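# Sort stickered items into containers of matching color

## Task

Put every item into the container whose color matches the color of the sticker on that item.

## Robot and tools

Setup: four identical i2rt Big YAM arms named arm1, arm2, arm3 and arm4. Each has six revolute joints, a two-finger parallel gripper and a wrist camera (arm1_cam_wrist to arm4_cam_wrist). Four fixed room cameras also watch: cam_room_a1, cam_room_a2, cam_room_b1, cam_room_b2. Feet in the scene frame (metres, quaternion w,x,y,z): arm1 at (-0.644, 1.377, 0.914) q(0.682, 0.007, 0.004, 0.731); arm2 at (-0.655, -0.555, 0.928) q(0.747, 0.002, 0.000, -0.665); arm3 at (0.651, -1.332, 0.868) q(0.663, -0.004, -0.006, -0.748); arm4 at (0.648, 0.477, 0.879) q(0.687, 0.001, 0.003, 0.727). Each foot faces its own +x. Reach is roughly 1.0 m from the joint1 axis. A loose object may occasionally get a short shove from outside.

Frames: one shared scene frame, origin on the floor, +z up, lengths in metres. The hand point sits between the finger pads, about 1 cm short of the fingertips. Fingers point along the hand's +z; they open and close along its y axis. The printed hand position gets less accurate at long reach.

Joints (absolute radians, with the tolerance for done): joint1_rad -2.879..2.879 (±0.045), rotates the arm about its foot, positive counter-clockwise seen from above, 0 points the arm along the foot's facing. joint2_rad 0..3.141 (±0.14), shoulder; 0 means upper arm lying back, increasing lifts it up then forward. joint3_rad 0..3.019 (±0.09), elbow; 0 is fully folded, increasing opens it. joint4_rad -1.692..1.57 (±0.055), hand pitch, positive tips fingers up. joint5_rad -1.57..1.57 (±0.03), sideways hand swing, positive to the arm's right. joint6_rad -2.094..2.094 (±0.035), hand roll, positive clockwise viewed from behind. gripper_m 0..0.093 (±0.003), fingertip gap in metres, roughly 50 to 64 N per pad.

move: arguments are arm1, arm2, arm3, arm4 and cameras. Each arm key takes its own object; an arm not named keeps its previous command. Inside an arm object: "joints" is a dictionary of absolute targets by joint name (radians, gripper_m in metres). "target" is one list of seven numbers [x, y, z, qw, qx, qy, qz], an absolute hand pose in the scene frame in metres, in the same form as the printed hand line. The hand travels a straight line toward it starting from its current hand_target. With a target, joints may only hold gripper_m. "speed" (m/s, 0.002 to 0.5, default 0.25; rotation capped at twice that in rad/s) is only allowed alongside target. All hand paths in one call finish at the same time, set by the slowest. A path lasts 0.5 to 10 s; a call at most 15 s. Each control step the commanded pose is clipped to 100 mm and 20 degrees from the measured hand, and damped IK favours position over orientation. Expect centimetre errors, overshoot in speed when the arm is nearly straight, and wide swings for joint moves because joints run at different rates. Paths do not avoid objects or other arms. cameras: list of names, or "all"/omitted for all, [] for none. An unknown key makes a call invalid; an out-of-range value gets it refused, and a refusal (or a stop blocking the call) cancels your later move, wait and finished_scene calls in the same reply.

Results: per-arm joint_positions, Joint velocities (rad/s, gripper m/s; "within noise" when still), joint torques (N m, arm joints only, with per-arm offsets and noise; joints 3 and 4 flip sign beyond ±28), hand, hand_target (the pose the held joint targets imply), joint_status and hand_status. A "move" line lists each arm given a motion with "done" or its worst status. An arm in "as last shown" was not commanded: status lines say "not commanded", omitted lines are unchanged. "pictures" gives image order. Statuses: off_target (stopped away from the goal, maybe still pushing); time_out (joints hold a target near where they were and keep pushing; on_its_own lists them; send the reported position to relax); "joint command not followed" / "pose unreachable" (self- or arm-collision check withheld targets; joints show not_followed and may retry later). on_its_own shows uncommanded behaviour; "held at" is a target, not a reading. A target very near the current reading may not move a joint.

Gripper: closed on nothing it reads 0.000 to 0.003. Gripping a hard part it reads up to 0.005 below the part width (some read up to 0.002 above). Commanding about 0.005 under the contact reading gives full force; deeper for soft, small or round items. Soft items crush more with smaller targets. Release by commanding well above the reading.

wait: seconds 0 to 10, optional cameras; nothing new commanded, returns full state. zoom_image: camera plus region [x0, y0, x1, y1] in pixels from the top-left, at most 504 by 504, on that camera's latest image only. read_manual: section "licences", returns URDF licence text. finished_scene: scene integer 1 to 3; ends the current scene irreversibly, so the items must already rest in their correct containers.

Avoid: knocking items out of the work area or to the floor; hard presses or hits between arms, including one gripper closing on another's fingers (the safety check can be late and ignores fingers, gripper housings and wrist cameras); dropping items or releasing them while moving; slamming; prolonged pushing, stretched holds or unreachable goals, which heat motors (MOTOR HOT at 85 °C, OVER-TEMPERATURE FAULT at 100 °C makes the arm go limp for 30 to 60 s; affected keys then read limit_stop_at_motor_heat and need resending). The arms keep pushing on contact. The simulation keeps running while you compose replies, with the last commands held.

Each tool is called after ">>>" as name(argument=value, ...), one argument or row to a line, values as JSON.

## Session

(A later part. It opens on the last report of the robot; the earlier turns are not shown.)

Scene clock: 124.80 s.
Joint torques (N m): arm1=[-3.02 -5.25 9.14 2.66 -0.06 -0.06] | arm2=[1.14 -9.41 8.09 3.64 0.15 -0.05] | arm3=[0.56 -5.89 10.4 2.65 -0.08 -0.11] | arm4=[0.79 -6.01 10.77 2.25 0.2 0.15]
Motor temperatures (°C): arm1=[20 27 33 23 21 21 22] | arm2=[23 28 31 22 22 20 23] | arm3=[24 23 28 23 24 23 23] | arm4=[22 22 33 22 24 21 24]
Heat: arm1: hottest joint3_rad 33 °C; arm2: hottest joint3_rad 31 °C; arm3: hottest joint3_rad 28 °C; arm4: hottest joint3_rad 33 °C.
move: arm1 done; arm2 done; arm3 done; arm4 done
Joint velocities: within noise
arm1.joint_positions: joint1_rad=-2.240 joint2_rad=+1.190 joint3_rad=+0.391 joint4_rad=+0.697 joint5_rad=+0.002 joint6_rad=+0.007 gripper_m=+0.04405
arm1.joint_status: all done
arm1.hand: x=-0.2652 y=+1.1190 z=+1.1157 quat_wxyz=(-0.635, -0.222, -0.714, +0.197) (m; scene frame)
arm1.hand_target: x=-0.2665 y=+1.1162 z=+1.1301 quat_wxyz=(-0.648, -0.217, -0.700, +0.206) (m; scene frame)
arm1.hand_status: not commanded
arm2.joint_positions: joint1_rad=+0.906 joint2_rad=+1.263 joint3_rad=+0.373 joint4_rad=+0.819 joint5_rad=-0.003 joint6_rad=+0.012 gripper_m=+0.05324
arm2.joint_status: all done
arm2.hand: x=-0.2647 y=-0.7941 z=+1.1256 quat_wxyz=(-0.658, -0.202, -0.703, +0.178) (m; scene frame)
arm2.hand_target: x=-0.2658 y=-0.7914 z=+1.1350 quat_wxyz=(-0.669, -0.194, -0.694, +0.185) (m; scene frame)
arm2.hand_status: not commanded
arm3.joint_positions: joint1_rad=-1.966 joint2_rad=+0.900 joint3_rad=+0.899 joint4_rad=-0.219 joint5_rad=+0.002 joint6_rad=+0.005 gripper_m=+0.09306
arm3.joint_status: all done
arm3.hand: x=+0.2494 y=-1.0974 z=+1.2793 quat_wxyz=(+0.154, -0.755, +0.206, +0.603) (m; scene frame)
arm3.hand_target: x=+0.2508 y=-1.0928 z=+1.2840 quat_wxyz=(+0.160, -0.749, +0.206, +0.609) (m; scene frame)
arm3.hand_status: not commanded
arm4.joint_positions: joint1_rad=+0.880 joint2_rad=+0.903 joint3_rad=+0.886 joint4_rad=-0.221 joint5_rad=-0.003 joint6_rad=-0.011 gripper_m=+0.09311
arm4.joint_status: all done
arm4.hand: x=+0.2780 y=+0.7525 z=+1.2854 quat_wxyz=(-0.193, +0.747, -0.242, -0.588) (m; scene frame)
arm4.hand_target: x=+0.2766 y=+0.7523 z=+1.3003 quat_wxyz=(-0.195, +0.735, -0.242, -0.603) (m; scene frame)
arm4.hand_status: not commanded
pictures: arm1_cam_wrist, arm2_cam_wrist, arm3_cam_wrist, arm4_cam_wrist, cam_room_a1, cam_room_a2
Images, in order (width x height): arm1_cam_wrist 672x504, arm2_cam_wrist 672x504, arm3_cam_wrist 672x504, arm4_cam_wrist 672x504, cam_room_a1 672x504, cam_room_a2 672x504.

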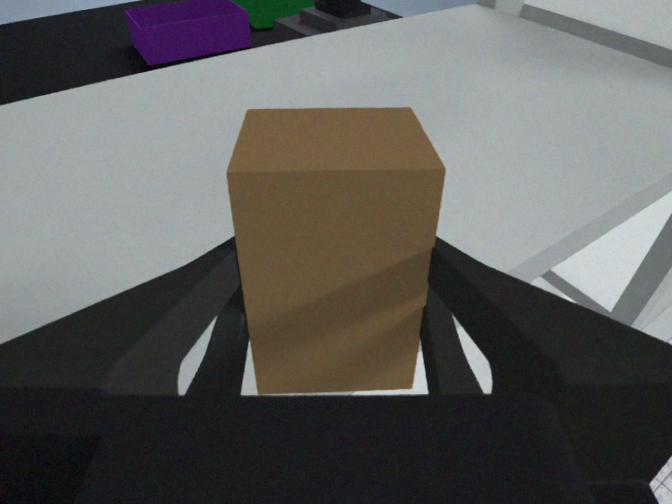

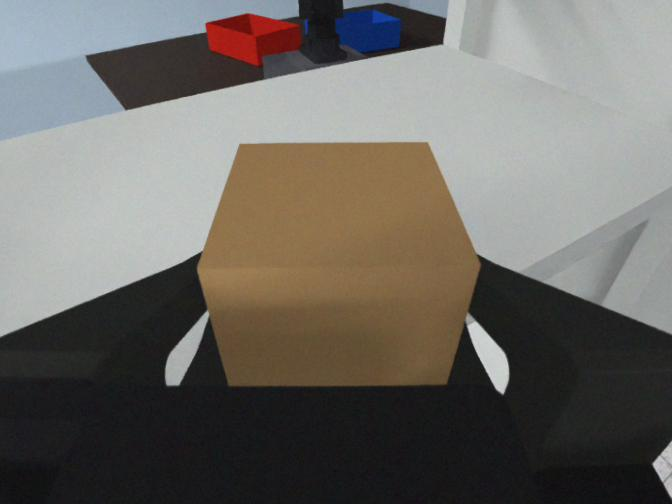

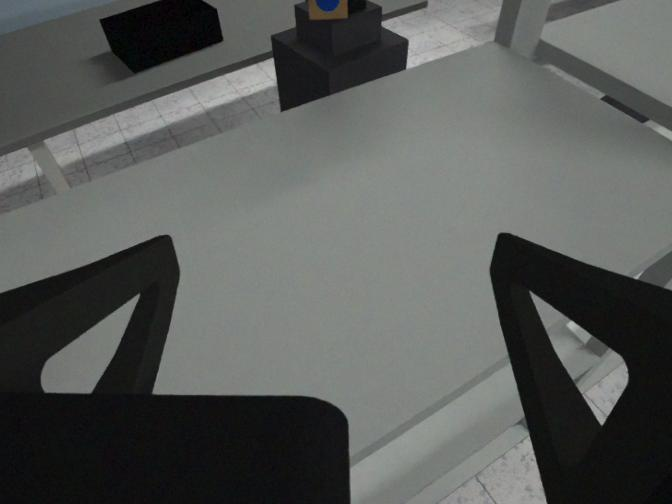

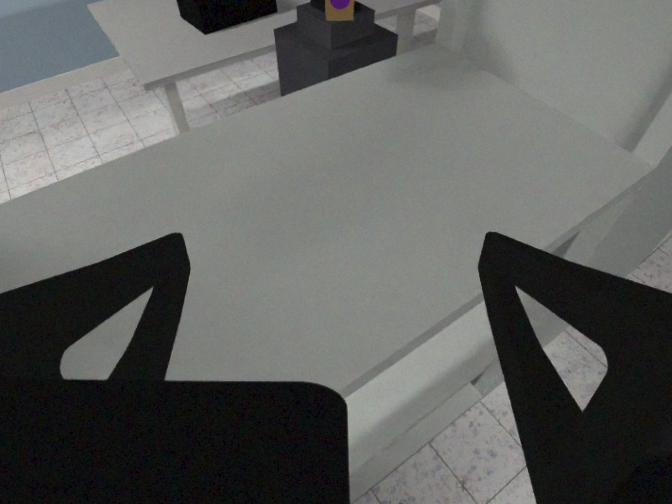

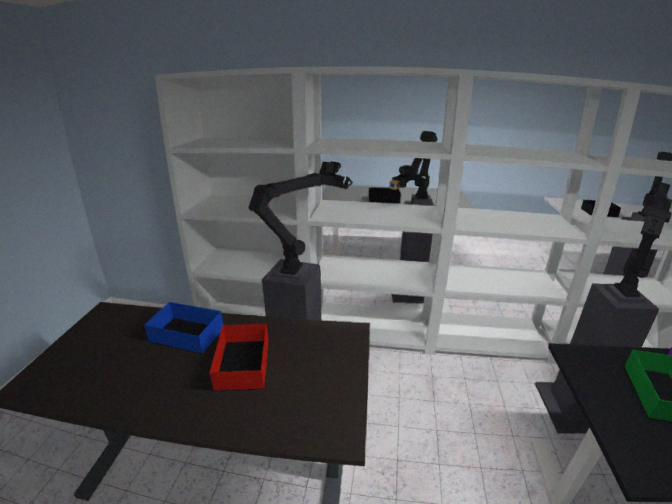

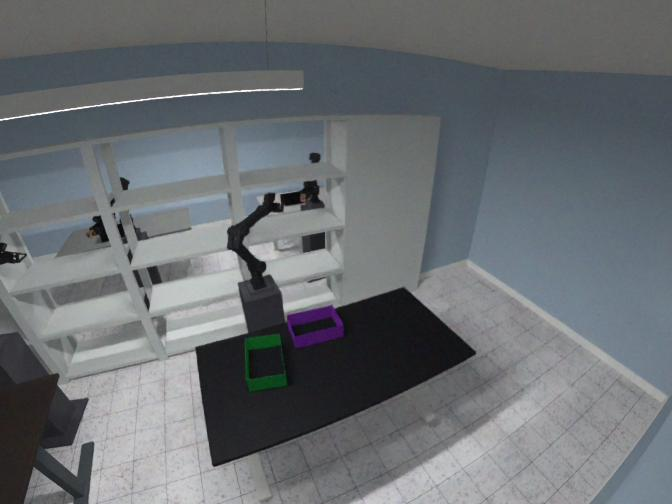

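>>> move(
  arm1={"target":[0.005,0.931,1.09,-0.648,-0.217,-0.700,0.206],"speed":0.3},
  arm2={"target":[0.0,-0.953,1.085,-0.669,-0.194,-0.694,0.185],"speed":0.3},
  cameras=["arm1_cam_wrist","arm2_cam_wrist"],
)

>>> move(
  arm1={"target":[0.005,0.931,1.05,-0.648,-0.217,-0.700,0.206],"speed":0.12},
  arm2={"target":[0.0,-0.953,1.04,-0.669,-0.194,-0.694,0.185],"speed":0.12},
  cameras=["arm1_cam_wrist","arm2_cam_wrist","arm3_cam_wrist","arm4_cam_wrist"],
)

Scene clock: 136.73 s.
Joint torques (N m): arm1=[-2.08 -15.91 14.19 1.59 0.1 -0.05] | arm2=[1.03 -19.08 13.29 2.13 0.01 -0.05] | arm3=[0.62 -6.07 10.43 2.62 -0.08 -0.1] | arm4=[1.14 -6.18 10.82 2.07 0.19 0.14]
Motor temperatures (°C): arm1=[20 26 34 23 21 21 22] | arm2=[23 28 31 22 22 20 24] | arm3=[24 23 29 23 24 23 23] | arm4=[22 22 34 22 24 21 24]
Heat: arm1: hottest joint3_rad 34 °C; arm2: hottest joint3_rad 31 °C; arm3: hottest joint3_rad 29 °C; arm4: hottest joint3_rad 34 °C.
move: arm1 off_target; arm2 off_target
Joint velocities: within noise
arm1.joint_positions: joint1_rad=-2.240 joint2_rad=+2.000 joint3_rad=+1.260 joint4_rad=+0.635 joint5_rad=+0.004 joint6_rad=+0.007 gripper_m=+0.04405
arm1.joint_status: not commanded
arm1.hand: x=-0.0081 y=+0.9422 z=+1.0665 quat_wxyz=(-0.634, -0.223, -0.714, +0.198) (m; scene frame)
arm1.hand_target: x=+0.0033 y=+0.9321 z=+1.0904 quat_wxyz=(-0.648, -0.217, -0.700, +0.206) (m; scene frame)
arm1.hand_status: off_target (0.029 m and 2.5 deg from the pose sent, 0.330 m and 2.5 deg at the start)
arm2.joint_positions: joint1_rad=+0.906 joint2_rad=+2.012 joint3_rad=+1.188 joint4_rad=+0.768 joint5_rad=-0.003 joint6_rad=+0.011 gripper_m=+0.05324
arm2.joint_status: not commanded
arm2.hand: x=-0.0149 y=-0.9461 z=+1.0781 quat_wxyz=(-0.663, -0.201, -0.698, +0.180) (m; scene frame)
arm2.hand_target: x=-0.0012 y=-0.9524 z=+1.0853 quat_wxyz=(-0.669, -0.194, -0.693, +0.185) (m; scene frame)
arm2.hand_status: off_target (0.018 m and 1.2 deg from the pose sent, 0.311 m and 2.1 deg at the start)
arm3, arm4: as last shown
pictures: arm1_cam_wrist, arm2_cam_wrist
Images, in order (width x height): arm1_cam_wrist 672x504, arm2_cam_wrist 672x504.

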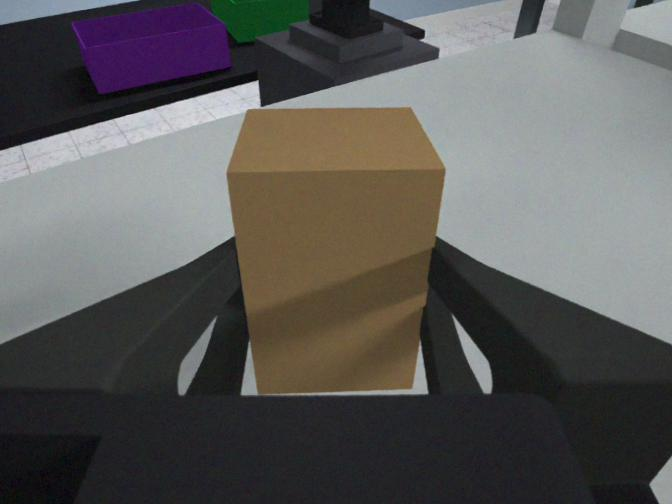

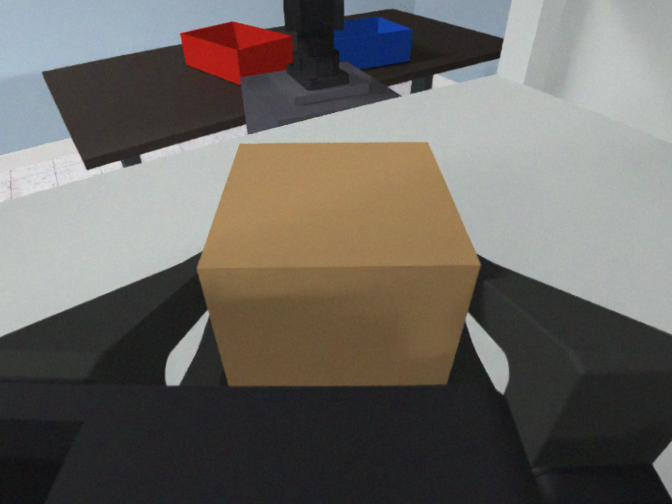

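Scene clock: 137.70 s.
Joint torques (N m): arm1=[-2.2 -16.38 12.9 2.51 0.06 -0.06] | arm2=[0.91 -19.37 12.23 3.56 0.01 -0.04] | arm3=[0.62 -5.95 10.39 2.65 -0.08 -0.11] | arm4=[1.32 -6.83 10.77 2.11 0.17 0.16]
Motor temperatures (°C): arm1=[20 26 34 23 21 21 22] | arm2=[23 28 31 22 22 20 24] | arm3=[24 23 29 23 24 23 23] | arm4=[22 22 34 22 24 21 24]
Heat: arm1: hottest joint3_rad 34 °C; arm2: hottest joint3_rad 31 °C; arm3: hottest joint3_rad 29 °C; arm4: hottest joint3_rad 34 °C.
move: arm1 off_target; arm2 off_target
Joint velocities: within noise
arm1.joint_positions: joint1_rad=-2.240 joint2_rad=+2.065 joint3_rad=+1.260 joint4_rad=+0.692 joint5_rad=+0.004 joint6_rad=+0.007 gripper_m=+0.04405
arm1.joint_status: not commanded
arm1.hand: x=-0.0066 y=+0.9408 z=+1.0316 quat_wxyz=(-0.631, -0.224, -0.716, +0.197) (m; scene frame)
arm1.hand_target: x=+0.0037 y=+0.9318 z=+1.0501 quat_wxyz=(-0.648, -0.217, -0.700, +0.206) (m; scene frame)
arm1.hand_status: off_target (0.024 m and 3.0 deg from the pose sent, 0.024 m and 2.5 deg at the start)
arm2.joint_positions: joint1_rad=+0.906 joint2_rad=+2.099 joint3_rad=+1.188 joint4_rad=+0.826 joint5_rad=-0.003 joint6_rad=+0.010 gripper_m=+0.05324
arm2.joint_status: not commanded
arm2.hand: x=-0.0144 y=-0.9463 z=+1.0283 quat_wxyz=(-0.653, -0.203, -0.708, +0.177) (m; scene frame)
arm2.hand_target: x=-0.0013 y=-0.9524 z=+1.0401 quat_wxyz=(-0.668, -0.194, -0.694, +0.185) (m; scene frame)
arm2.hand_status: off_target (0.020 m and 2.8 deg from the pose sent, 0.041 m and 1.3 deg at the start)
arm3, arm4: as last shown
pictures: arm1_cam_wrist, arm2_cam_wrist, arm3_cam_wrist, arm4_cam_wrist
Images, in order (width x height): arm1_cam_wrist 672x504, arm2_cam_wrist 672x504, arm3_cam_wrist 672x504, arm4_cam_wrist 672x504.

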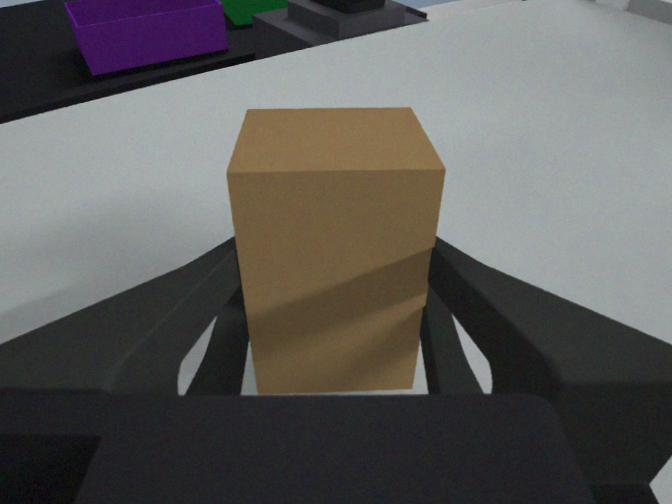

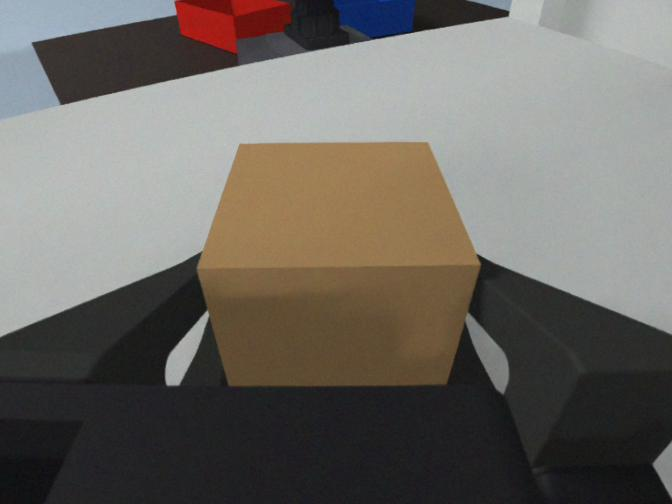

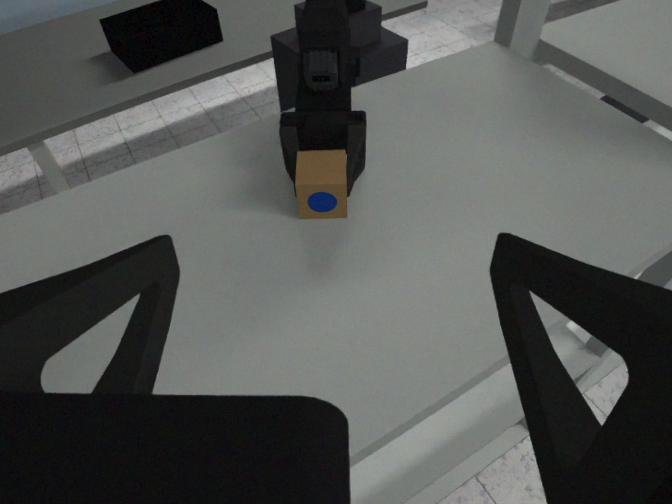

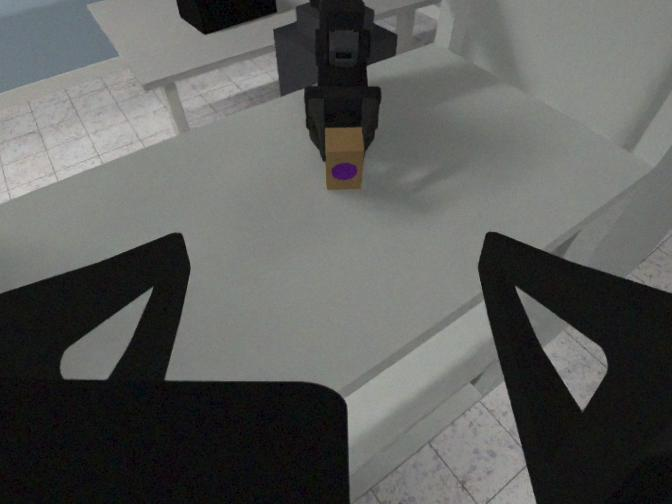

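>>> move(
  arm1={"target":[0.005,0.931,1.038,-0.648,-0.217,-0.700,0.206],"speed":0.06},
  arm2={"target":[0.0,-0.953,1.027,-0.669,-0.194,-0.694,0.185],"speed":0.06},
  cameras=["arm3_cam_wrist","arm4_cam_wrist"],
)

Scene clock: 144.60 s.
Joint torques (N m): arm1=[-2.43 -14.39 12.75 2.5 0.09 -0.03] | arm2=[0.85 -17.85 12.3 3.41 -0.01 -0.04] | arm3=[0.56 -6.01 10.43 2.63 -0.08 -0.11] | arm4=[1.67 -6.59 10.77 2.17 0.19 0.13]
Motor temperatures (°C): arm1=[20 27 35 23 21 21 22] | arm2=[23 27 31 22 22 20 24] | arm3=[24 23 30 23 24 23 23] | arm4=[22 22 35 22 24 21 24]
Heat: arm1: hottest joint3_rad 35 °C; arm2: hottest joint3_rad 31 °C; arm3: hottest joint3_rad 30 °C; arm4: hottest joint3_rad 35 °C.
move: arm1 off_target; arm2 off_target
Joint velocities: within noise
arm1.joint_positions: joint1_rad=-2.240 joint2_rad=+2.075 joint3_rad=+1.260 joint4_rad=+0.719 joint5_rad=+0.005 joint6_rad=+0.007 gripper_m=+0.04405
arm1.joint_status: not commanded
arm1.hand: x=-0.0061 y=+0.9404 z=+1.0307 quat_wxyz=(-0.637, -0.222, -0.711, +0.199) (m; scene frame)
arm1.hand_target: x=+0.0040 y=+0.9316 z=+1.0382 quat_wxyz=(-0.648, -0.217, -0.700, +0.206) (m; scene frame)
arm1.hand_status: off_target (0.016 m and 2.1 deg from the pose sent, 0.016 m and 3.0 deg at the start)
arm2.joint_positions: joint1_rad=+0.906 joint2_rad=+2.108 joint3_rad=+1.188 joint4_rad=+0.854 joint5_rad=-0.003 joint6_rad=+0.010 gripper_m=+0.05324
arm2.joint_status: not commanded
arm2.hand: x=-0.0142 y=-0.9464 z=+1.0285 quat_wxyz=(-0.659, -0.201, -0.702, +0.179) (m; scene frame)
arm2.hand_target: x=-0.0012 y=-0.9524 z=+1.0270 quat_wxyz=(-0.668, -0.194, -0.694, +0.185) (m; scene frame)
arm2.hand_status: off_target (0.016 m and 1.8 deg from the pose sent, 0.016 m and 2.8 deg at the start)
arm3, arm4: as last shown
pictures: arm3_cam_wrist, arm4_cam_wrist
Images, in order (width x height): arm3_cam_wrist 672x504, arm4_cam_wrist 672x504.

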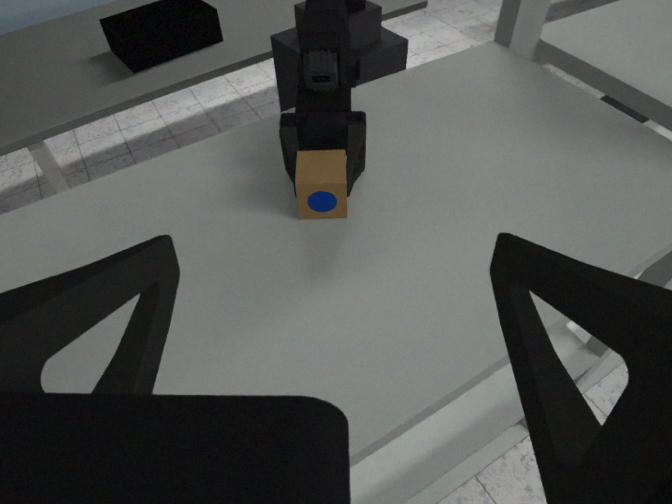

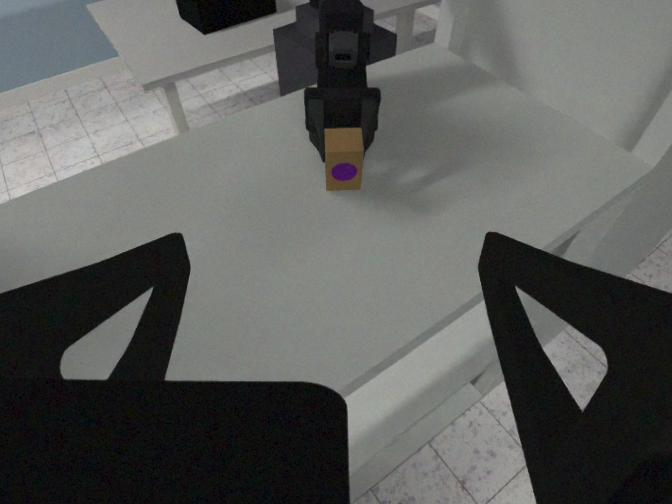

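>>> move(
  arm1={"joints":{"joint2_rad":2.062,"joint3_rad":1.27,"joint4_rad":0.719,"gripper_m":0.08}},
  arm2={"joints":{"joint2_rad":2.095,"joint3_rad":1.20,"joint4_rad":0.854,"gripper_m":0.085}},
  arm3={"joints":{"joint1_rad":-1.945,"joint2_rad":1.24,"joint3_rad":0.367,"joint4_rad":0.765}},
  arm4={"joints":{"joint1_rad":0.866,"joint2_rad":1.265,"joint3_rad":0.36,"joint4_rad":0.79}},
  cameras=["arm1_cam_wrist","arm2_cam_wrist"],
)

>>> move(
  arm1={"target":[-0.21,1.077,1.05,-0.637,-0.222,-0.711,0.199],"speed":0.3},
  arm2={"target":[-0.226,-0.815,1.05,-0.659,-0.201,-0.702,0.179],"speed":0.3},
  cameras=["arm1_cam_wrist","arm2_cam_wrist","arm3_cam_wrist","arm4_cam_wrist"],
)

Scene clock: 162.07 s.
Joint torques (N m): arm1=[-2.32 -18.61 9.58 1.89 0.06 -0.05] | arm2=[0.97 -22.71 9.29 2.55 -0.02 -0.04] | arm3=[2.2 -7.36 7.08 2.65 -0.05 -0.13] | arm4=[0.15 -8.23 6.95 2.17 0.21 0.15]
Motor temperatures (°C): arm1=[20 26 36 23 21 21 22] | arm2=[23 27 32 22 22 20 24] | arm3=[24 23 30 23 24 23 23] | arm4=[22 22 36 22 24 21 24]
Heat: arm1: hottest joint3_rad 36 °C; arm2: hottest joint3_rad 32 °C; arm3: hottest joint3_rad 30 °C; arm4: hottest joint3_rad 36 °C.
move: arm1 done; arm2 done; arm3 done; arm4 done
Joint velocities: within noise
arm1.joint_positions: joint1_rad=-2.240 joint2_rad=+2.075 joint3_rad=+1.260 joint4_rad=+0.719 joint5_rad=+0.005 joint6_rad=+0.007 gripper_m=+0.07996
arm1.joint_status: all done
arm1.hand: x=-0.0061 y=+0.9404 z=+1.0307 quat_wxyz=(-0.637, -0.222, -0.711, +0.199) (m; scene frame)
arm1.hand_target: x=-0.0044 y=+0.9374 z=+1.0453 quat_wxyz=(-0.644, -0.218, -0.704, +0.205) (m; scene frame)
arm1.hand_status: not commanded
arm2.joint_positions: joint1_rad=+0.906 joint2_rad=+2.108 joint3_rad=+1.188 joint4_rad=+0.855 joint5_rad=-0.003 joint6_rad=+0.010 gripper_m=+0.08493
arm2.joint_status: all done
arm2.hand: x=-0.0142 y=-0.9464 z=+1.0286 quat_wxyz=(-0.659, -0.201, -0.702, +0.179) (m; scene frame)
arm2.hand_target: x=-0.0098 y=-0.9472 z=+1.0442 quat_wxyz=(-0.667, -0.194, -0.695, +0.185) (m; scene frame)
arm2.hand_status: not commanded
arm3.joint_positions: joint1_rad=-1.957 joint2_rad=+1.241 joint3_rad=+0.366 joint4_rad=+0.747 joint5_rad=+0.002 joint6_rad=+0.008 gripper_m=+0.09305
arm3.joint_status: all done
arm3.hand: x=+0.2555 y=-1.1089 z=+1.0500 quat_wxyz=(+0.159, -0.728, +0.196, +0.638) (m; scene frame)
arm3.hand_target: x=+0.2522 y=-1.1134 z=+1.0556 quat_wxyz=(+0.159, -0.723, +0.187, +0.646) (m; scene frame)
arm3.hand_status: not commanded
arm4.joint_positions: joint1_rad=+0.873 joint2_rad=+1.274 joint3_rad=+0.353 joint4_rad=+0.769 joint5_rad=-0.003 joint6_rad=-0.011 gripper_m=+0.09311
arm4.joint_status: all done
arm4.hand: x=+0.2878 y=+0.7472 z=+1.0508 quat_wxyz=(-0.206, +0.721, -0.236, -0.619) (m; scene frame)
arm4.hand_target: x=+0.2880 y=+0.7519 z=+1.0633 quat_wxyz=(-0.210, +0.706, -0.240, -0.632) (m; scene frame)
arm4.hand_status: not commanded
pictures: arm1_cam_wrist, arm2_cam_wrist
Images, in order (width x height): arm1_cam_wrist 672x504, arm2_cam_wrist 672x504.

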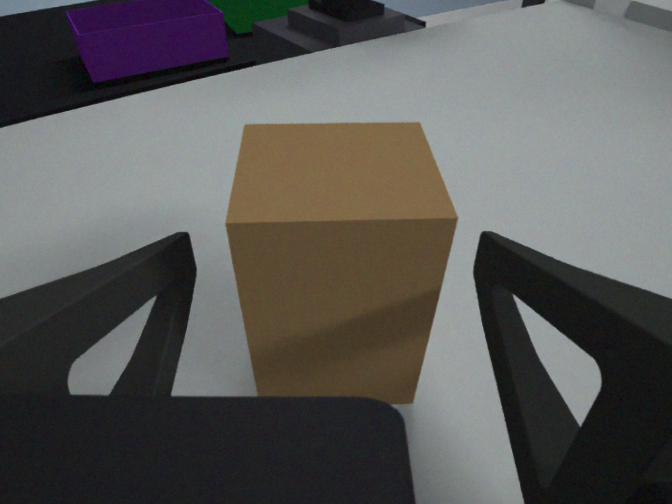

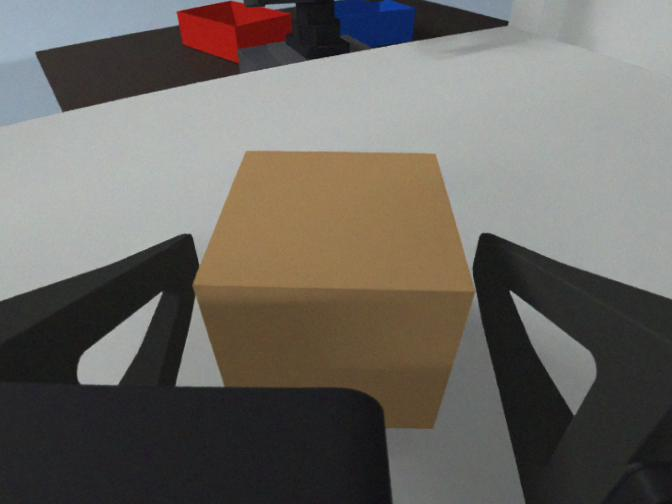

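Scene clock: 163.50 s.
Joint torques (N m): arm1=[-2.61 -9.11 6.89 2.33 -0.02 -0.02] | arm2=[1.2 -12.86 5.39 3.45 0.16 0.07] | arm3=[2.02 -7.36 7.09 2.62 -0.06 -0.13] | arm4=[0.26 -8.23 6.98 2.11 0.2 0.15]
Motor temperatures (°C): arm1=[20 26 36 23 21 21 22] | arm2=[23 27 32 23 22 20 24] | arm3=[24 23 30 23 24 23 23] | arm4=[22 22 35 22 24 21 24]
Heat: arm1: hottest joint3_rad 36 °C; arm2: hottest joint3_rad 32 °C; arm3: hottest joint3_rad 30 °C; arm4: hottest joint3_rad 35 °C.
move: arm1 off_target; arm2 done
Joint velocities: within noise
arm1.joint_positions: joint1_rad=-2.240 joint2_rad=+1.623 joint3_rad=+0.510 joint4_rad=+0.979 joint5_rad=+0.000 joint6_rad=+0.010 gripper_m=+0.07996
arm1.joint_status: not commanded
arm1.hand: x=-0.2113 y=+1.0819 z=+1.0357 quat_wxyz=(-0.624, -0.225, -0.724, +0.192) (m; scene frame)
arm1.hand_target: x=-0.2102 y=+1.0771 z=+1.0499 quat_wxyz=(-0.637, -0.222, -0.711, +0.199) (m; scene frame)
arm1.hand_status: off_target (0.015 m and 2.3 deg from the pose sent, 0.246 m and 0.0 deg at the start)
arm2.joint_positions: joint1_rad=+0.906 joint2_rad=+1.689 joint3_rad=+0.445 joint4_rad=+1.150 joint5_rad=-0.001 joint6_rad=+0.010 gripper_m=+0.08493
arm2.joint_status: not commanded
arm2.hand: x=-0.2273 y=-0.8168 z=+1.0414 quat_wxyz=(-0.649, -0.204, -0.711, +0.177) (m; scene frame)
arm2.hand_target: x=-0.2261 y=-0.8151 z=+1.0500 quat_wxyz=(-0.659, -0.201, -0.702, +0.179) (m; scene frame)
arm2.hand_status: done (0.009 m and 1.6 deg from the pose sent, 0.250 m and 0.1 deg at the start)
arm3, arm4: as last shown
arm3.joint_positions: joint1_rad=-1.957 joint2_rad=+1.241 joint3_rad=+0.366 joint4_rad=+0.747 joint5_rad=+0.002 joint6_rad=+0.007 gripper_m=+0.09305
arm3.hand: x=+0.2555 y=-1.1089 z=+1.0501 quat_wxyz=(+0.159, -0.728, +0.196, +0.638) (m; scene frame)
arm4.joint_positions: joint1_rad=+0.873 joint2_rad=+1.274 joint3_rad=+0.353 joint4_rad=+0.770 joint5_rad=-0.003 joint6_rad=-0.011 gripper_m=+0.09311
arm4.hand: x=+0.2878 y=+0.7473 z=+1.0508 quat_wxyz=(-0.206, +0.720, -0.236, -0.619) (m; scene frame)
pictures: arm1_cam_wrist, arm2_cam_wrist, arm3_cam_wrist, arm4_cam_wrist
Images, in order (width x height): arm1_cam_wrist 672x504, arm2_cam_wrist 672x504, arm3_cam_wrist 672x504, arm4_cam_wrist 672x504.

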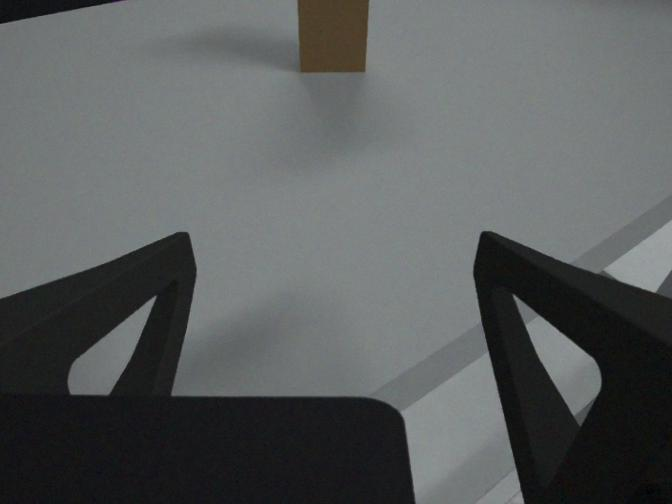

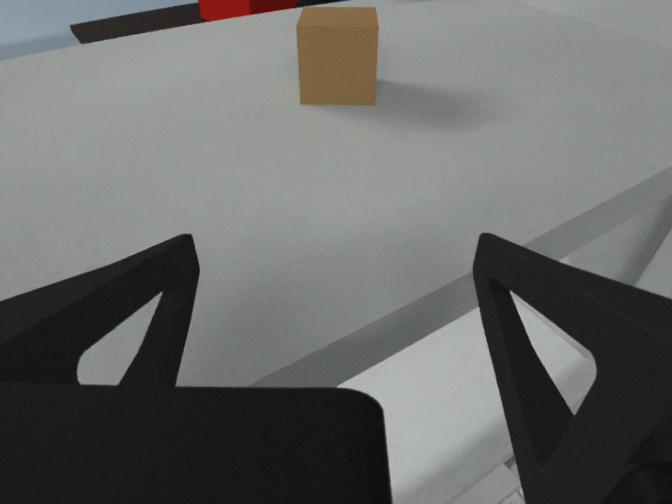

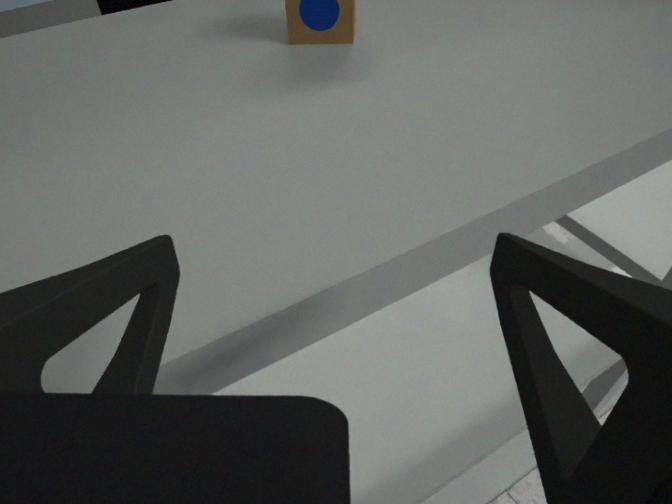

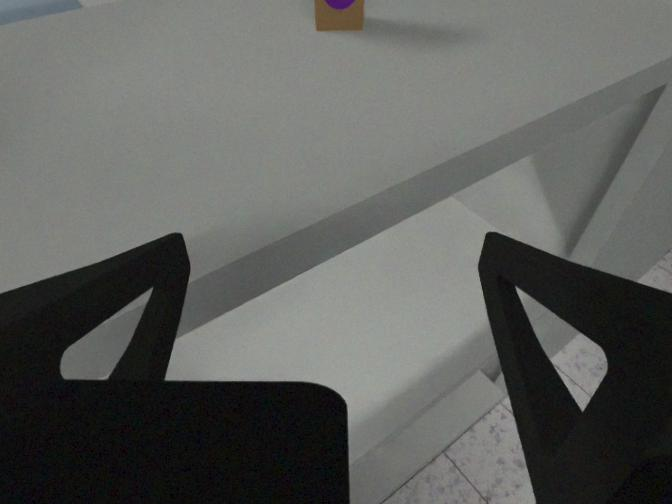

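>>> move(
  arm1={"joints":{"joint2_rad":0.9,"joint3_rad":1.0,"joint4_rad":-0.6}},
  arm2={"joints":{"joint2_rad":0.9,"joint3_rad":1.0,"joint4_rad":-0.6}},
  arm3={"target":[0.026,-1.002,1.046,0.159,-0.723,0.187,0.646],"speed":0.3},
  arm4={"target":[0.079,0.912,1.048,-0.210,0.706,-0.240,-0.632],"speed":0.3},
  cameras=["arm3_cam_wrist","arm4_cam_wrist"],
)

Scene clock: 176.07 s.
Joint torques (N m): arm1=[-1.96 -1.9 16.58 1.33 -0.02 0.09] | arm2=[1.38 -5.07 15.82 1.87 -0.12 0.22] | arm3=[2.43 -17.44 10.74 1.54 0.1 -0.11] | arm4=[0.09 -17.73 9.7 0.91 0.11 0.16]
Motor temperatures (°C): arm1=[20 26 35 23 21 21 22] | arm2=[23 27 32 23 22 20 23] | arm3=[24 23 30 23 24 23 23] | arm4=[22 22 34 22 24 21 24]
Heat: arm1: hottest joint3_rad 35 °C; arm2: hottest joint3_rad 32 °C; arm3: hottest joint3_rad 30 °C; arm4: hottest joint3_rad 34 °C.
move: arm1 done; arm2 done; arm3 off_target; arm4 off_target
Joint velocities: within noise
arm1.joint_positions: joint1_rad=-2.242 joint2_rad=+0.893 joint3_rad=+0.951 joint4_rad=-0.591 joint5_rad=+0.000 joint6_rad=-0.002 gripper_m=+0.07998
arm1.joint_status: all done
arm1.hand: x=-0.2839 y=+1.1321 z=+1.2729 quat_wxyz=(-0.466, -0.256, -0.833, +0.148) (m; scene frame)
arm1.hand_target: x=-0.2801 y=+1.1278 z=+1.2974 quat_wxyz=(-0.481, -0.259, -0.824, +0.151) (m; scene frame)
arm1.hand_status: not commanded
arm2.joint_positions: joint1_rad=+0.904 joint2_rad=+0.888 joint3_rad=+0.957 joint4_rad=-0.585 joint5_rad=+0.005 joint6_rad=-0.004 gripper_m=+0.08494
arm2.joint_status: all done
arm2.hand: x=-0.2894 y=-0.7827 z=+1.2999 quat_wxyz=(-0.484, -0.235, -0.832, +0.138) (m; scene frame)
arm2.hand_target: x=-0.2831 y=-0.7819 z=+1.3176 quat_wxyz=(-0.492, -0.236, -0.827, +0.134) (m; scene frame)
arm2.hand_status: not commanded
arm3.joint_positions: joint1_rad=-1.942 joint2_rad=+1.828 joint3_rad=+1.022 joint4_rad=+0.676 joint5_rad=+0.016 joint6_rad=+0.007 gripper_m=+0.09305
arm3.joint_status: not commanded
arm3.hand: x=+0.0422 y=-0.9996 z=+1.0340 quat_wxyz=(+0.159, -0.729, +0.195, +0.637) (m; scene frame)
arm3.hand_target: x=+0.0269 y=-1.0025 z=+1.0462 quat_wxyz=(+0.159, -0.723, +0.187, +0.646) (m; scene frame)
arm3.hand_status: off_target (0.020 m and 1.5 deg from the pose sent, 0.253 m and 1.5 deg at the start)
arm4.joint_positions: joint1_rad=+0.871 joint2_rad=+1.869 joint3_rad=+1.053 joint4_rad=+0.695 joint5_rad=-0.003 joint6_rad=-0.011 gripper_m=+0.09311
arm4.joint_status: not commanded
arm4.hand: x=+0.0853 y=+0.9001 z=+1.0449 quat_wxyz=(-0.210, +0.710, -0.233, -0.630) (m; scene frame)
arm4.hand_target: x=+0.0797 y=+0.9117 z=+1.0480 quat_wxyz=(-0.210, +0.706, -0.240, -0.632) (m; scene frame)
arm4.hand_status: off_target (0.014 m and 0.9 deg from the pose sent, 0.266 m and 2.3 deg at the start)
pictures: arm3_cam_wrist, arm4_cam_wrist
Images, in order (width x height): arm3_cam_wrist 672x504, arm4_cam_wrist 672x504.

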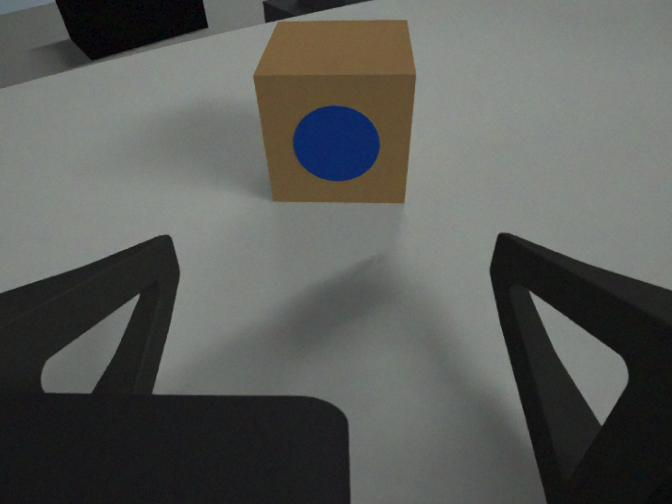

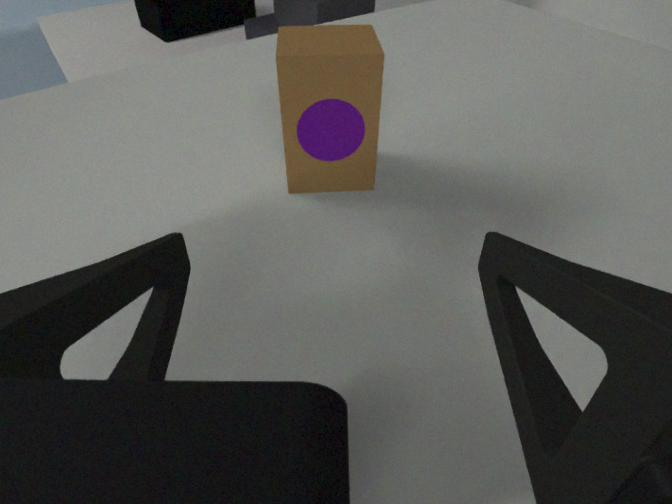

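>>> move(
  arm3={"target":[-0.055,-0.957,1.044,0.159,-0.723,0.187,0.646],"speed":0.2},
  arm4={"target":[-0.010,0.979,1.046,-0.210,0.706,-0.240,-0.632],"speed":0.2},
  cameras=["arm3_cam_wrist","arm4_cam_wrist"],
)

Scene clock: 184.23 s.
Joint torques (N m): arm1=[-2.49 -2.02 16.66 1.35 -0.01 0.12] | arm2=[1.32 -5.19 15.82 1.85 -0.12 0.21] | arm3=[2.14 -20.31 12.05 1.43 -0.07 -0.09] | arm4=[0.44 -21.6 11.32 1.03 0.16 0.16]
Motor temperatures (°C): arm1=[20 26 35 23 21 21 22] | arm2=[23 27 33 22 22 20 23] | arm3=[24 24 30 23 24 23 23] | arm4=[22 23 34 22 24 21 24]
Heat: arm1: hottest joint3_rad 35 °C; arm2: hottest joint3_rad 33 °C; arm3: hottest joint3_rad 30 °C; arm4: hottest joint3_rad 34 °C.
move: arm3 off_target; arm4 off_target
Joint velocities: within noise
arm1, arm2: as last shown
arm1.joint_positions: joint1_rad=-2.242 joint2_rad=+0.893 joint3_rad=+0.951 joint4_rad=-0.591 joint5_rad=+0.000 joint6_rad=-0.001 gripper_m=+0.07998
arm1.hand: x=-0.2839 y=+1.1321 z=+1.2729 quat_wxyz=(-0.467, -0.257, -0.833, +0.148) (m; scene frame)
arm2.joint_positions: joint1_rad=+0.904 joint2_rad=+0.888 joint3_rad=+0.957 joint4_rad=-0.586 joint5_rad=+0.005 joint6_rad=-0.004 gripper_m=+0.08494
arm2.hand: x=-0.2895 y=-0.7826 z=+1.2998 quat_wxyz=(-0.483, -0.235, -0.832, +0.138) (m; scene frame)
arm3.joint_positions: joint1_rad=-1.942 joint2_rad=+2.005 joint3_rad=+1.325 joint4_rad=+0.555 joint5_rad=+0.016 joint6_rad=+0.005 gripper_m=+0.09305
arm3.joint_status: not commanded
arm3.hand: x=-0.0386 y=-0.9562 z=+1.0363 quat_wxyz=(+0.160, -0.727, +0.194, +0.639) (m; scene frame)
arm3.hand_target: x=-0.0540 y=-0.9576 z=+1.0442 quat_wxyz=(+0.159, -0.723, +0.187, +0.646) (m; scene frame)
arm3.hand_status: off_target (0.018 m and 1.2 deg from the pose sent, 0.107 m and 1.5 deg at the start)
arm4.joint_positions: joint1_rad=+0.871 joint2_rad=+2.084 joint3_rad=+1.427 joint4_rad=+0.534 joint5_rad=-0.003 joint6_rad=-0.011 gripper_m=+0.09311
arm4.joint_status: not commanded
arm4.hand: x=-0.0025 y=+0.9658 z=+1.0443 quat_wxyz=(-0.210, +0.711, -0.234, -0.629) (m; scene frame)
arm4.hand_target: x=-0.0090 y=+0.9784 z=+1.0460 quat_wxyz=(-0.210, +0.706, -0.240, -0.632) (m; scene frame)
arm4.hand_status: off_target (0.015 m and 1.0 deg from the pose sent, 0.124 m and 1.0 deg at the start)
pictures: arm3_cam_wrist, arm4_cam_wrist
Images, in order (width x height): arm3_cam_wrist 672x504, arm4_cam_wrist 672x504.

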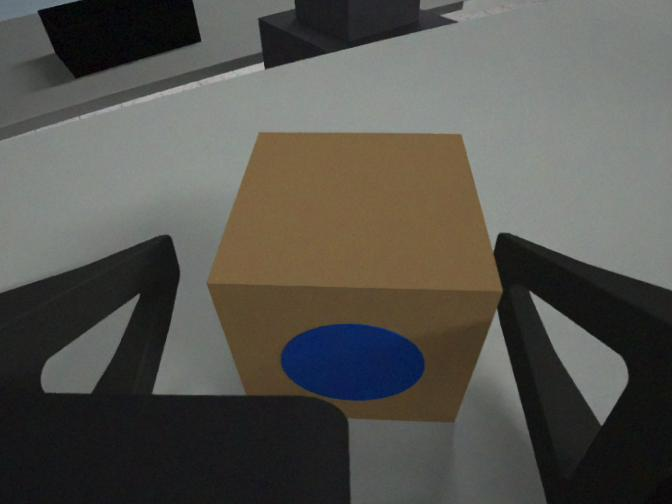

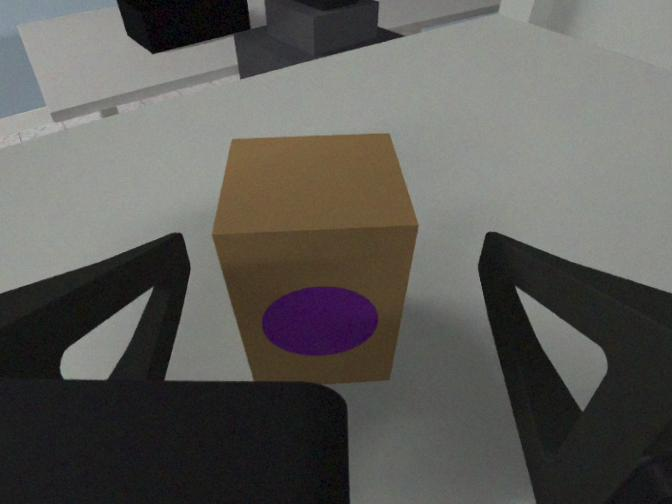

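>>> move(
  arm3={"joints":{"joint1_rad":-1.957,"gripper_m":0.043}},
  arm4={"joints":{"joint1_rad":0.885,"gripper_m":0.033}},
  cameras=["arm3_cam_wrist","arm4_cam_wrist"],
)

Scene clock: 191.87 s.
Joint torques (N m): arm1=[-2.78 -2.49 16.31 1.21 -0.07 0.1] | arm2=[1.32 -5.07 15.82 1.87 -0.11 0.21] | arm3=[0.38 -20.37 12 1.48 -0.06 -0.09] | arm4=[1.55 -21.36 11.26 1.03 0.15 0.14]
Motor temperatures (°C): arm1=[20 25 36 23 21 21 22] | arm2=[23 26 34 22 22 20 23] | arm3=[24 24 31 23 24 23 23] | arm4=[22 24 35 22 24 21 24]
Heat: arm1: hottest joint3_rad 36 °C; arm2: hottest joint3_rad 34 °C; arm3: hottest joint3_rad 31 °C; arm4: hottest joint3_rad 35 °C.
move: arm3 off_target; arm4 off_target
Joint velocities: within noise
arm1, arm2: as last shown
arm3.joint_positions: joint1_rad=-1.943 joint2_rad=+2.005 joint3_rad=+1.325 joint4_rad=+0.554 joint5_rad=+0.016 joint6_rad=+0.004 gripper_m=+0.05308
arm3.joint_status: gripper_m off_target (ended at +0.05311, target +0.04300); the others done
arm3.hand: x=-0.0383 y=-0.9558 z=+1.0358 quat_wxyz=(+0.161, -0.728, +0.194, +0.638) (m; scene frame)
arm3.hand_target: x=-0.0443 y=-0.9399 z=+1.0437 quat_wxyz=(+0.167, -0.721, +0.196, +0.644) (m; scene frame)
arm3.hand_status: not commanded
arm4.joint_positions: joint1_rad=+0.878 joint2_rad=+2.084 joint3_rad=+1.427 joint4_rad=+0.534 joint5_rad=-0.002 joint6_rad=-0.010 gripper_m=+0.04464
arm4.joint_status: gripper_m off_target (ended at +0.04467, target +0.03300); the others done
arm4.hand: x=-0.0056 y=+0.9616 z=+1.0443 quat_wxyz=(-0.208, +0.712, -0.232, -0.630) (m; scene frame)
arm4.hand_target: x=-0.0193 y=+0.9646 z=+1.0461 quat_wxyz=(-0.204, +0.708, -0.233, -0.634) (m; scene frame)
arm4.hand_status: not commanded
pictures: arm3_cam_wrist, arm4_cam_wrist
Images, in order (width x height): arm3_cam_wrist 672x504, arm4_cam_wrist 672x504.

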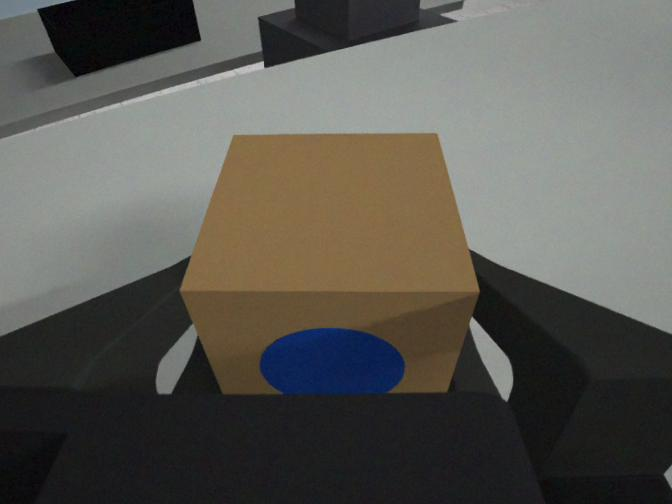

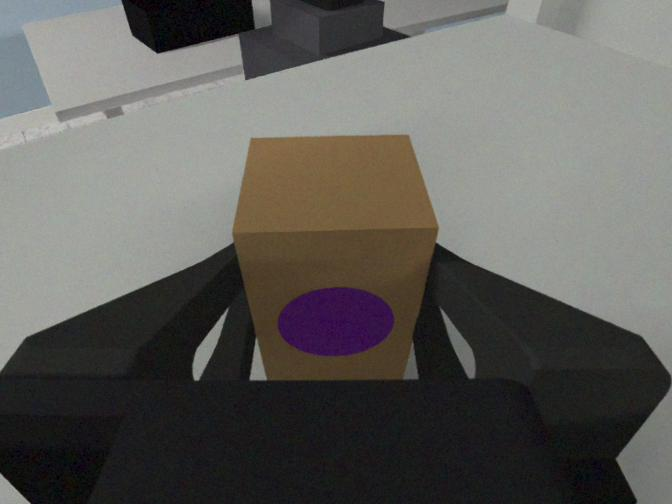

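>>> move(
  arm3={"target":[0.247,-1.112,1.10,0.160,-0.727,0.194,0.639],"speed":0.35},
  arm4={"target":[0.29,0.742,1.10,-0.208,0.712,-0.232,-0.630],"speed":0.35},
  cameras=[],
)

>>> move(
  arm3={"joints":{"joint1_rad":-1.8,"joint2_rad":0.64,"joint3_rad":0.574,"joint4_rad":-0.6}},
  arm4={"joints":{"joint1_rad":-1.177,"joint2_rad":1.925,"joint3_rad":1.585,"joint4_rad":-1.31,"joint5_rad":0,"joint6_rad":0}},
  cameras=["arm3_cam_wrist","arm4_cam_wrist","cam_room_a2"],
)

Scene clock: 223.67 s.
Joint torques (N m): arm1=[-2.08 -2.08 16.64 1.32 -0.04 0.14] | arm2=[1.32 -5.19 15.83 1.85 -0.12 0.2] | arm3=[2.2 -5.95 8.42 1.73 0.11 -0.03] | arm4=[1.03 -5.48 8.35 1.17 0.23 0.05]
Motor temperatures (°C): arm1=[20 25 39 23 21 21 21] | arm2=[23 26 37 22 22 20 23] | arm3=[24 26 32 23 24 23 24] | arm4=[22 27 37 22 24 21 26]
Heat: arm1: hottest joint3_rad 39 °C; arm2: hottest joint3_rad 37 °C; arm3: hottest joint3_rad 32 °C; arm4: hottest joint3_rad 37 °C.
move: arm3 done; arm4 done
Joint velocities: within noise
arm1, arm2: as last shown
arm3.joint_positions: joint1_rad=-1.943 joint2_rad=+1.094 joint3_rad=+0.446 joint4_rad=+0.532 joint5_rad=+0.023 joint6_rad=+0.004 gripper_m=+0.05309
arm3.joint_status: not commanded
arm3.hand: x=+0.2499 y=-1.1082 z=+1.1029 quat_wxyz=(+0.164, -0.724, +0.195, +0.641) (m; scene frame)
arm3.hand_target: x=+0.2470 y=-1.1120 z=+1.1000 quat_wxyz=(+0.160, -0.727, +0.194, +0.639) (m; scene frame)
arm3.hand_status: done (0.006 m and 0.7 deg from the pose sent, 0.332 m and 0.1 deg at the start)
arm4.joint_positions: joint1_rad=+0.878 joint2_rad=+1.094 joint3_rad=+0.384 joint4_rad=+0.597 joint5_rad=-0.001 joint6_rad=-0.010 gripper_m=+0.04464
arm4.joint_status: not commanded
arm4.hand: x=+0.2933 y=+0.7414 z=+1.1010 quat_wxyz=(-0.210, +0.709, -0.231, -0.633) (m; scene frame)
arm4.hand_target: x=+0.2901 y=+0.7420 z=+1.1001 quat_wxyz=(-0.208, +0.712, -0.232, -0.630) (m; scene frame)
arm4.hand_status: done (0.004 m and 0.5 deg from the pose sent, 0.372 m and 0.0 deg at the start)
pictures: none
No camera images: "cameras" was empty.

Scene clock: 225.90 s.
Joint torques (N m): arm1=[-2.26 -2.49 16.62 1.37 -0.06 0.08] | arm2=[1.44 -5.13 15.8 1.87 -0.12 0.21] | arm3=[1.49 -1.55 13.14 1.31 0.08 -0.02] | arm4=[1.2 -21.95 9.09 -0.49 -0.03 0.14]
Motor temperatures (°C): arm1=[20 25 39 23 21 21 21] | arm2=[23 26 37 22 22 20 23] | arm3=[24 26 32 23 24 23 24] | arm4=[22 27 37 22 24 21 26]
Heat: arm1: hottest joint3_rad 39 °C; arm2: hottest joint3_rad 37 °C; arm3: hottest joint3_rad 32 °C; arm4: hottest joint3_rad 37 °C.
move: arm3 done; arm4 done
Joint velocities: within noise
arm1, arm2: as last shown
arm3.joint_positions: joint1_rad=-1.804 joint2_rad=+0.638 joint3_rad=+0.537 joint4_rad=-0.595 joint5_rad=+0.025 joint6_rad=+0.004 gripper_m=+0.05310
arm3.joint_status: all done
arm3.hand: x=+0.3459 y=-1.2111 z=+1.0800 quat_wxyz=(+0.079, -0.891, +0.169, +0.414) (m; scene frame)
arm3.hand_target: x=+0.3395 y=-1.2096 z=+1.0995 quat_wxyz=(+0.080, -0.885, +0.168, +0.427) (m; scene frame)
arm3.hand_status: not commanded
arm4.joint_positions: joint1_rad=-1.183 joint2_rad=+1.934 joint3_rad=+1.564 joint4_rad=-1.299 joint5_rad=+0.004 joint6_rad=-0.010 gripper_m=+0.04470
arm4.joint_status: all done
arm4.hand: x=+1.1469 y=+0.7135 z=+0.9532 quat_wxyz=(+0.051, +0.225, -0.973, +0.014) (m; scene frame)
arm4.hand_target: x=+1.1504 y=+0.7199 z=+0.9656 quat_wxyz=(+0.041, +0.223, -0.974, +0.010) (m; scene frame)
arm4.hand_status: not commanded
pictures: arm3_cam_wrist, arm4_cam_wrist, cam_room_a2
Images, in order (width x height): arm3_cam_wrist 672x504, arm4_cam_wrist 672x504, cam_room_a2 672x504.

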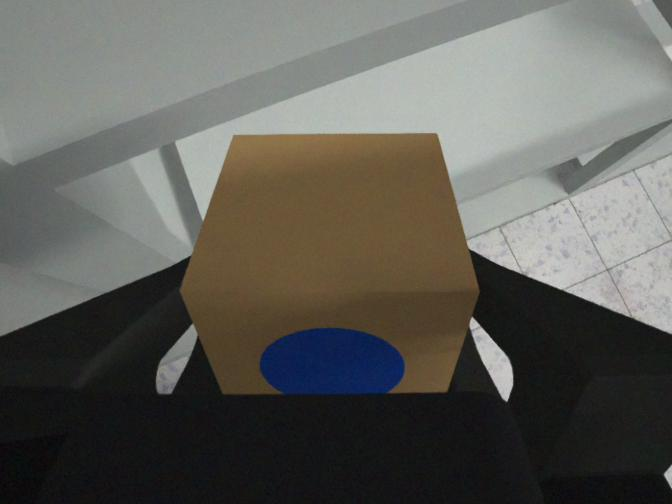

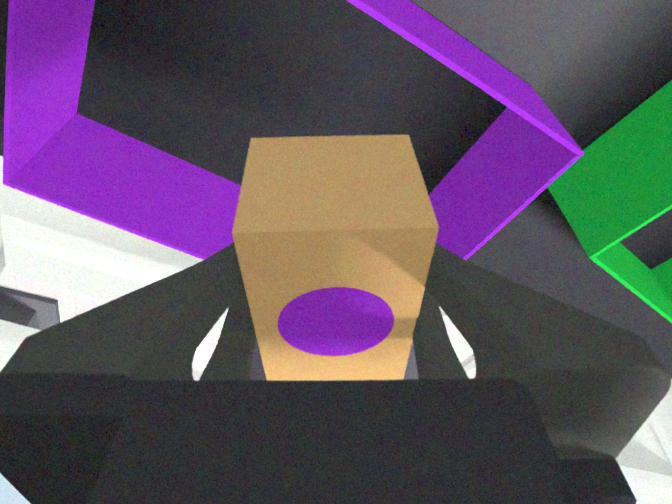

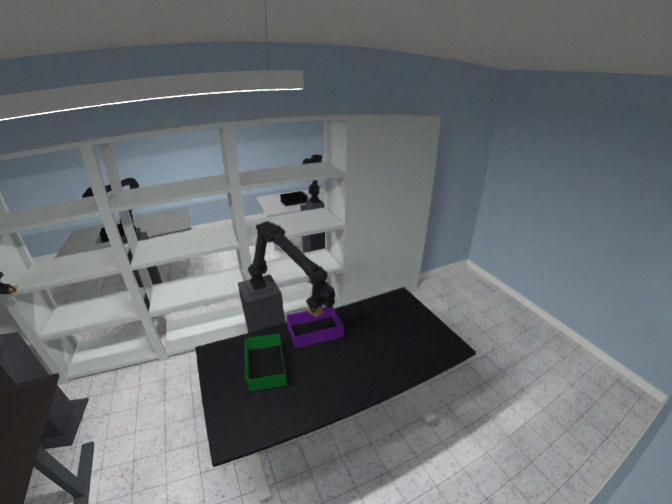

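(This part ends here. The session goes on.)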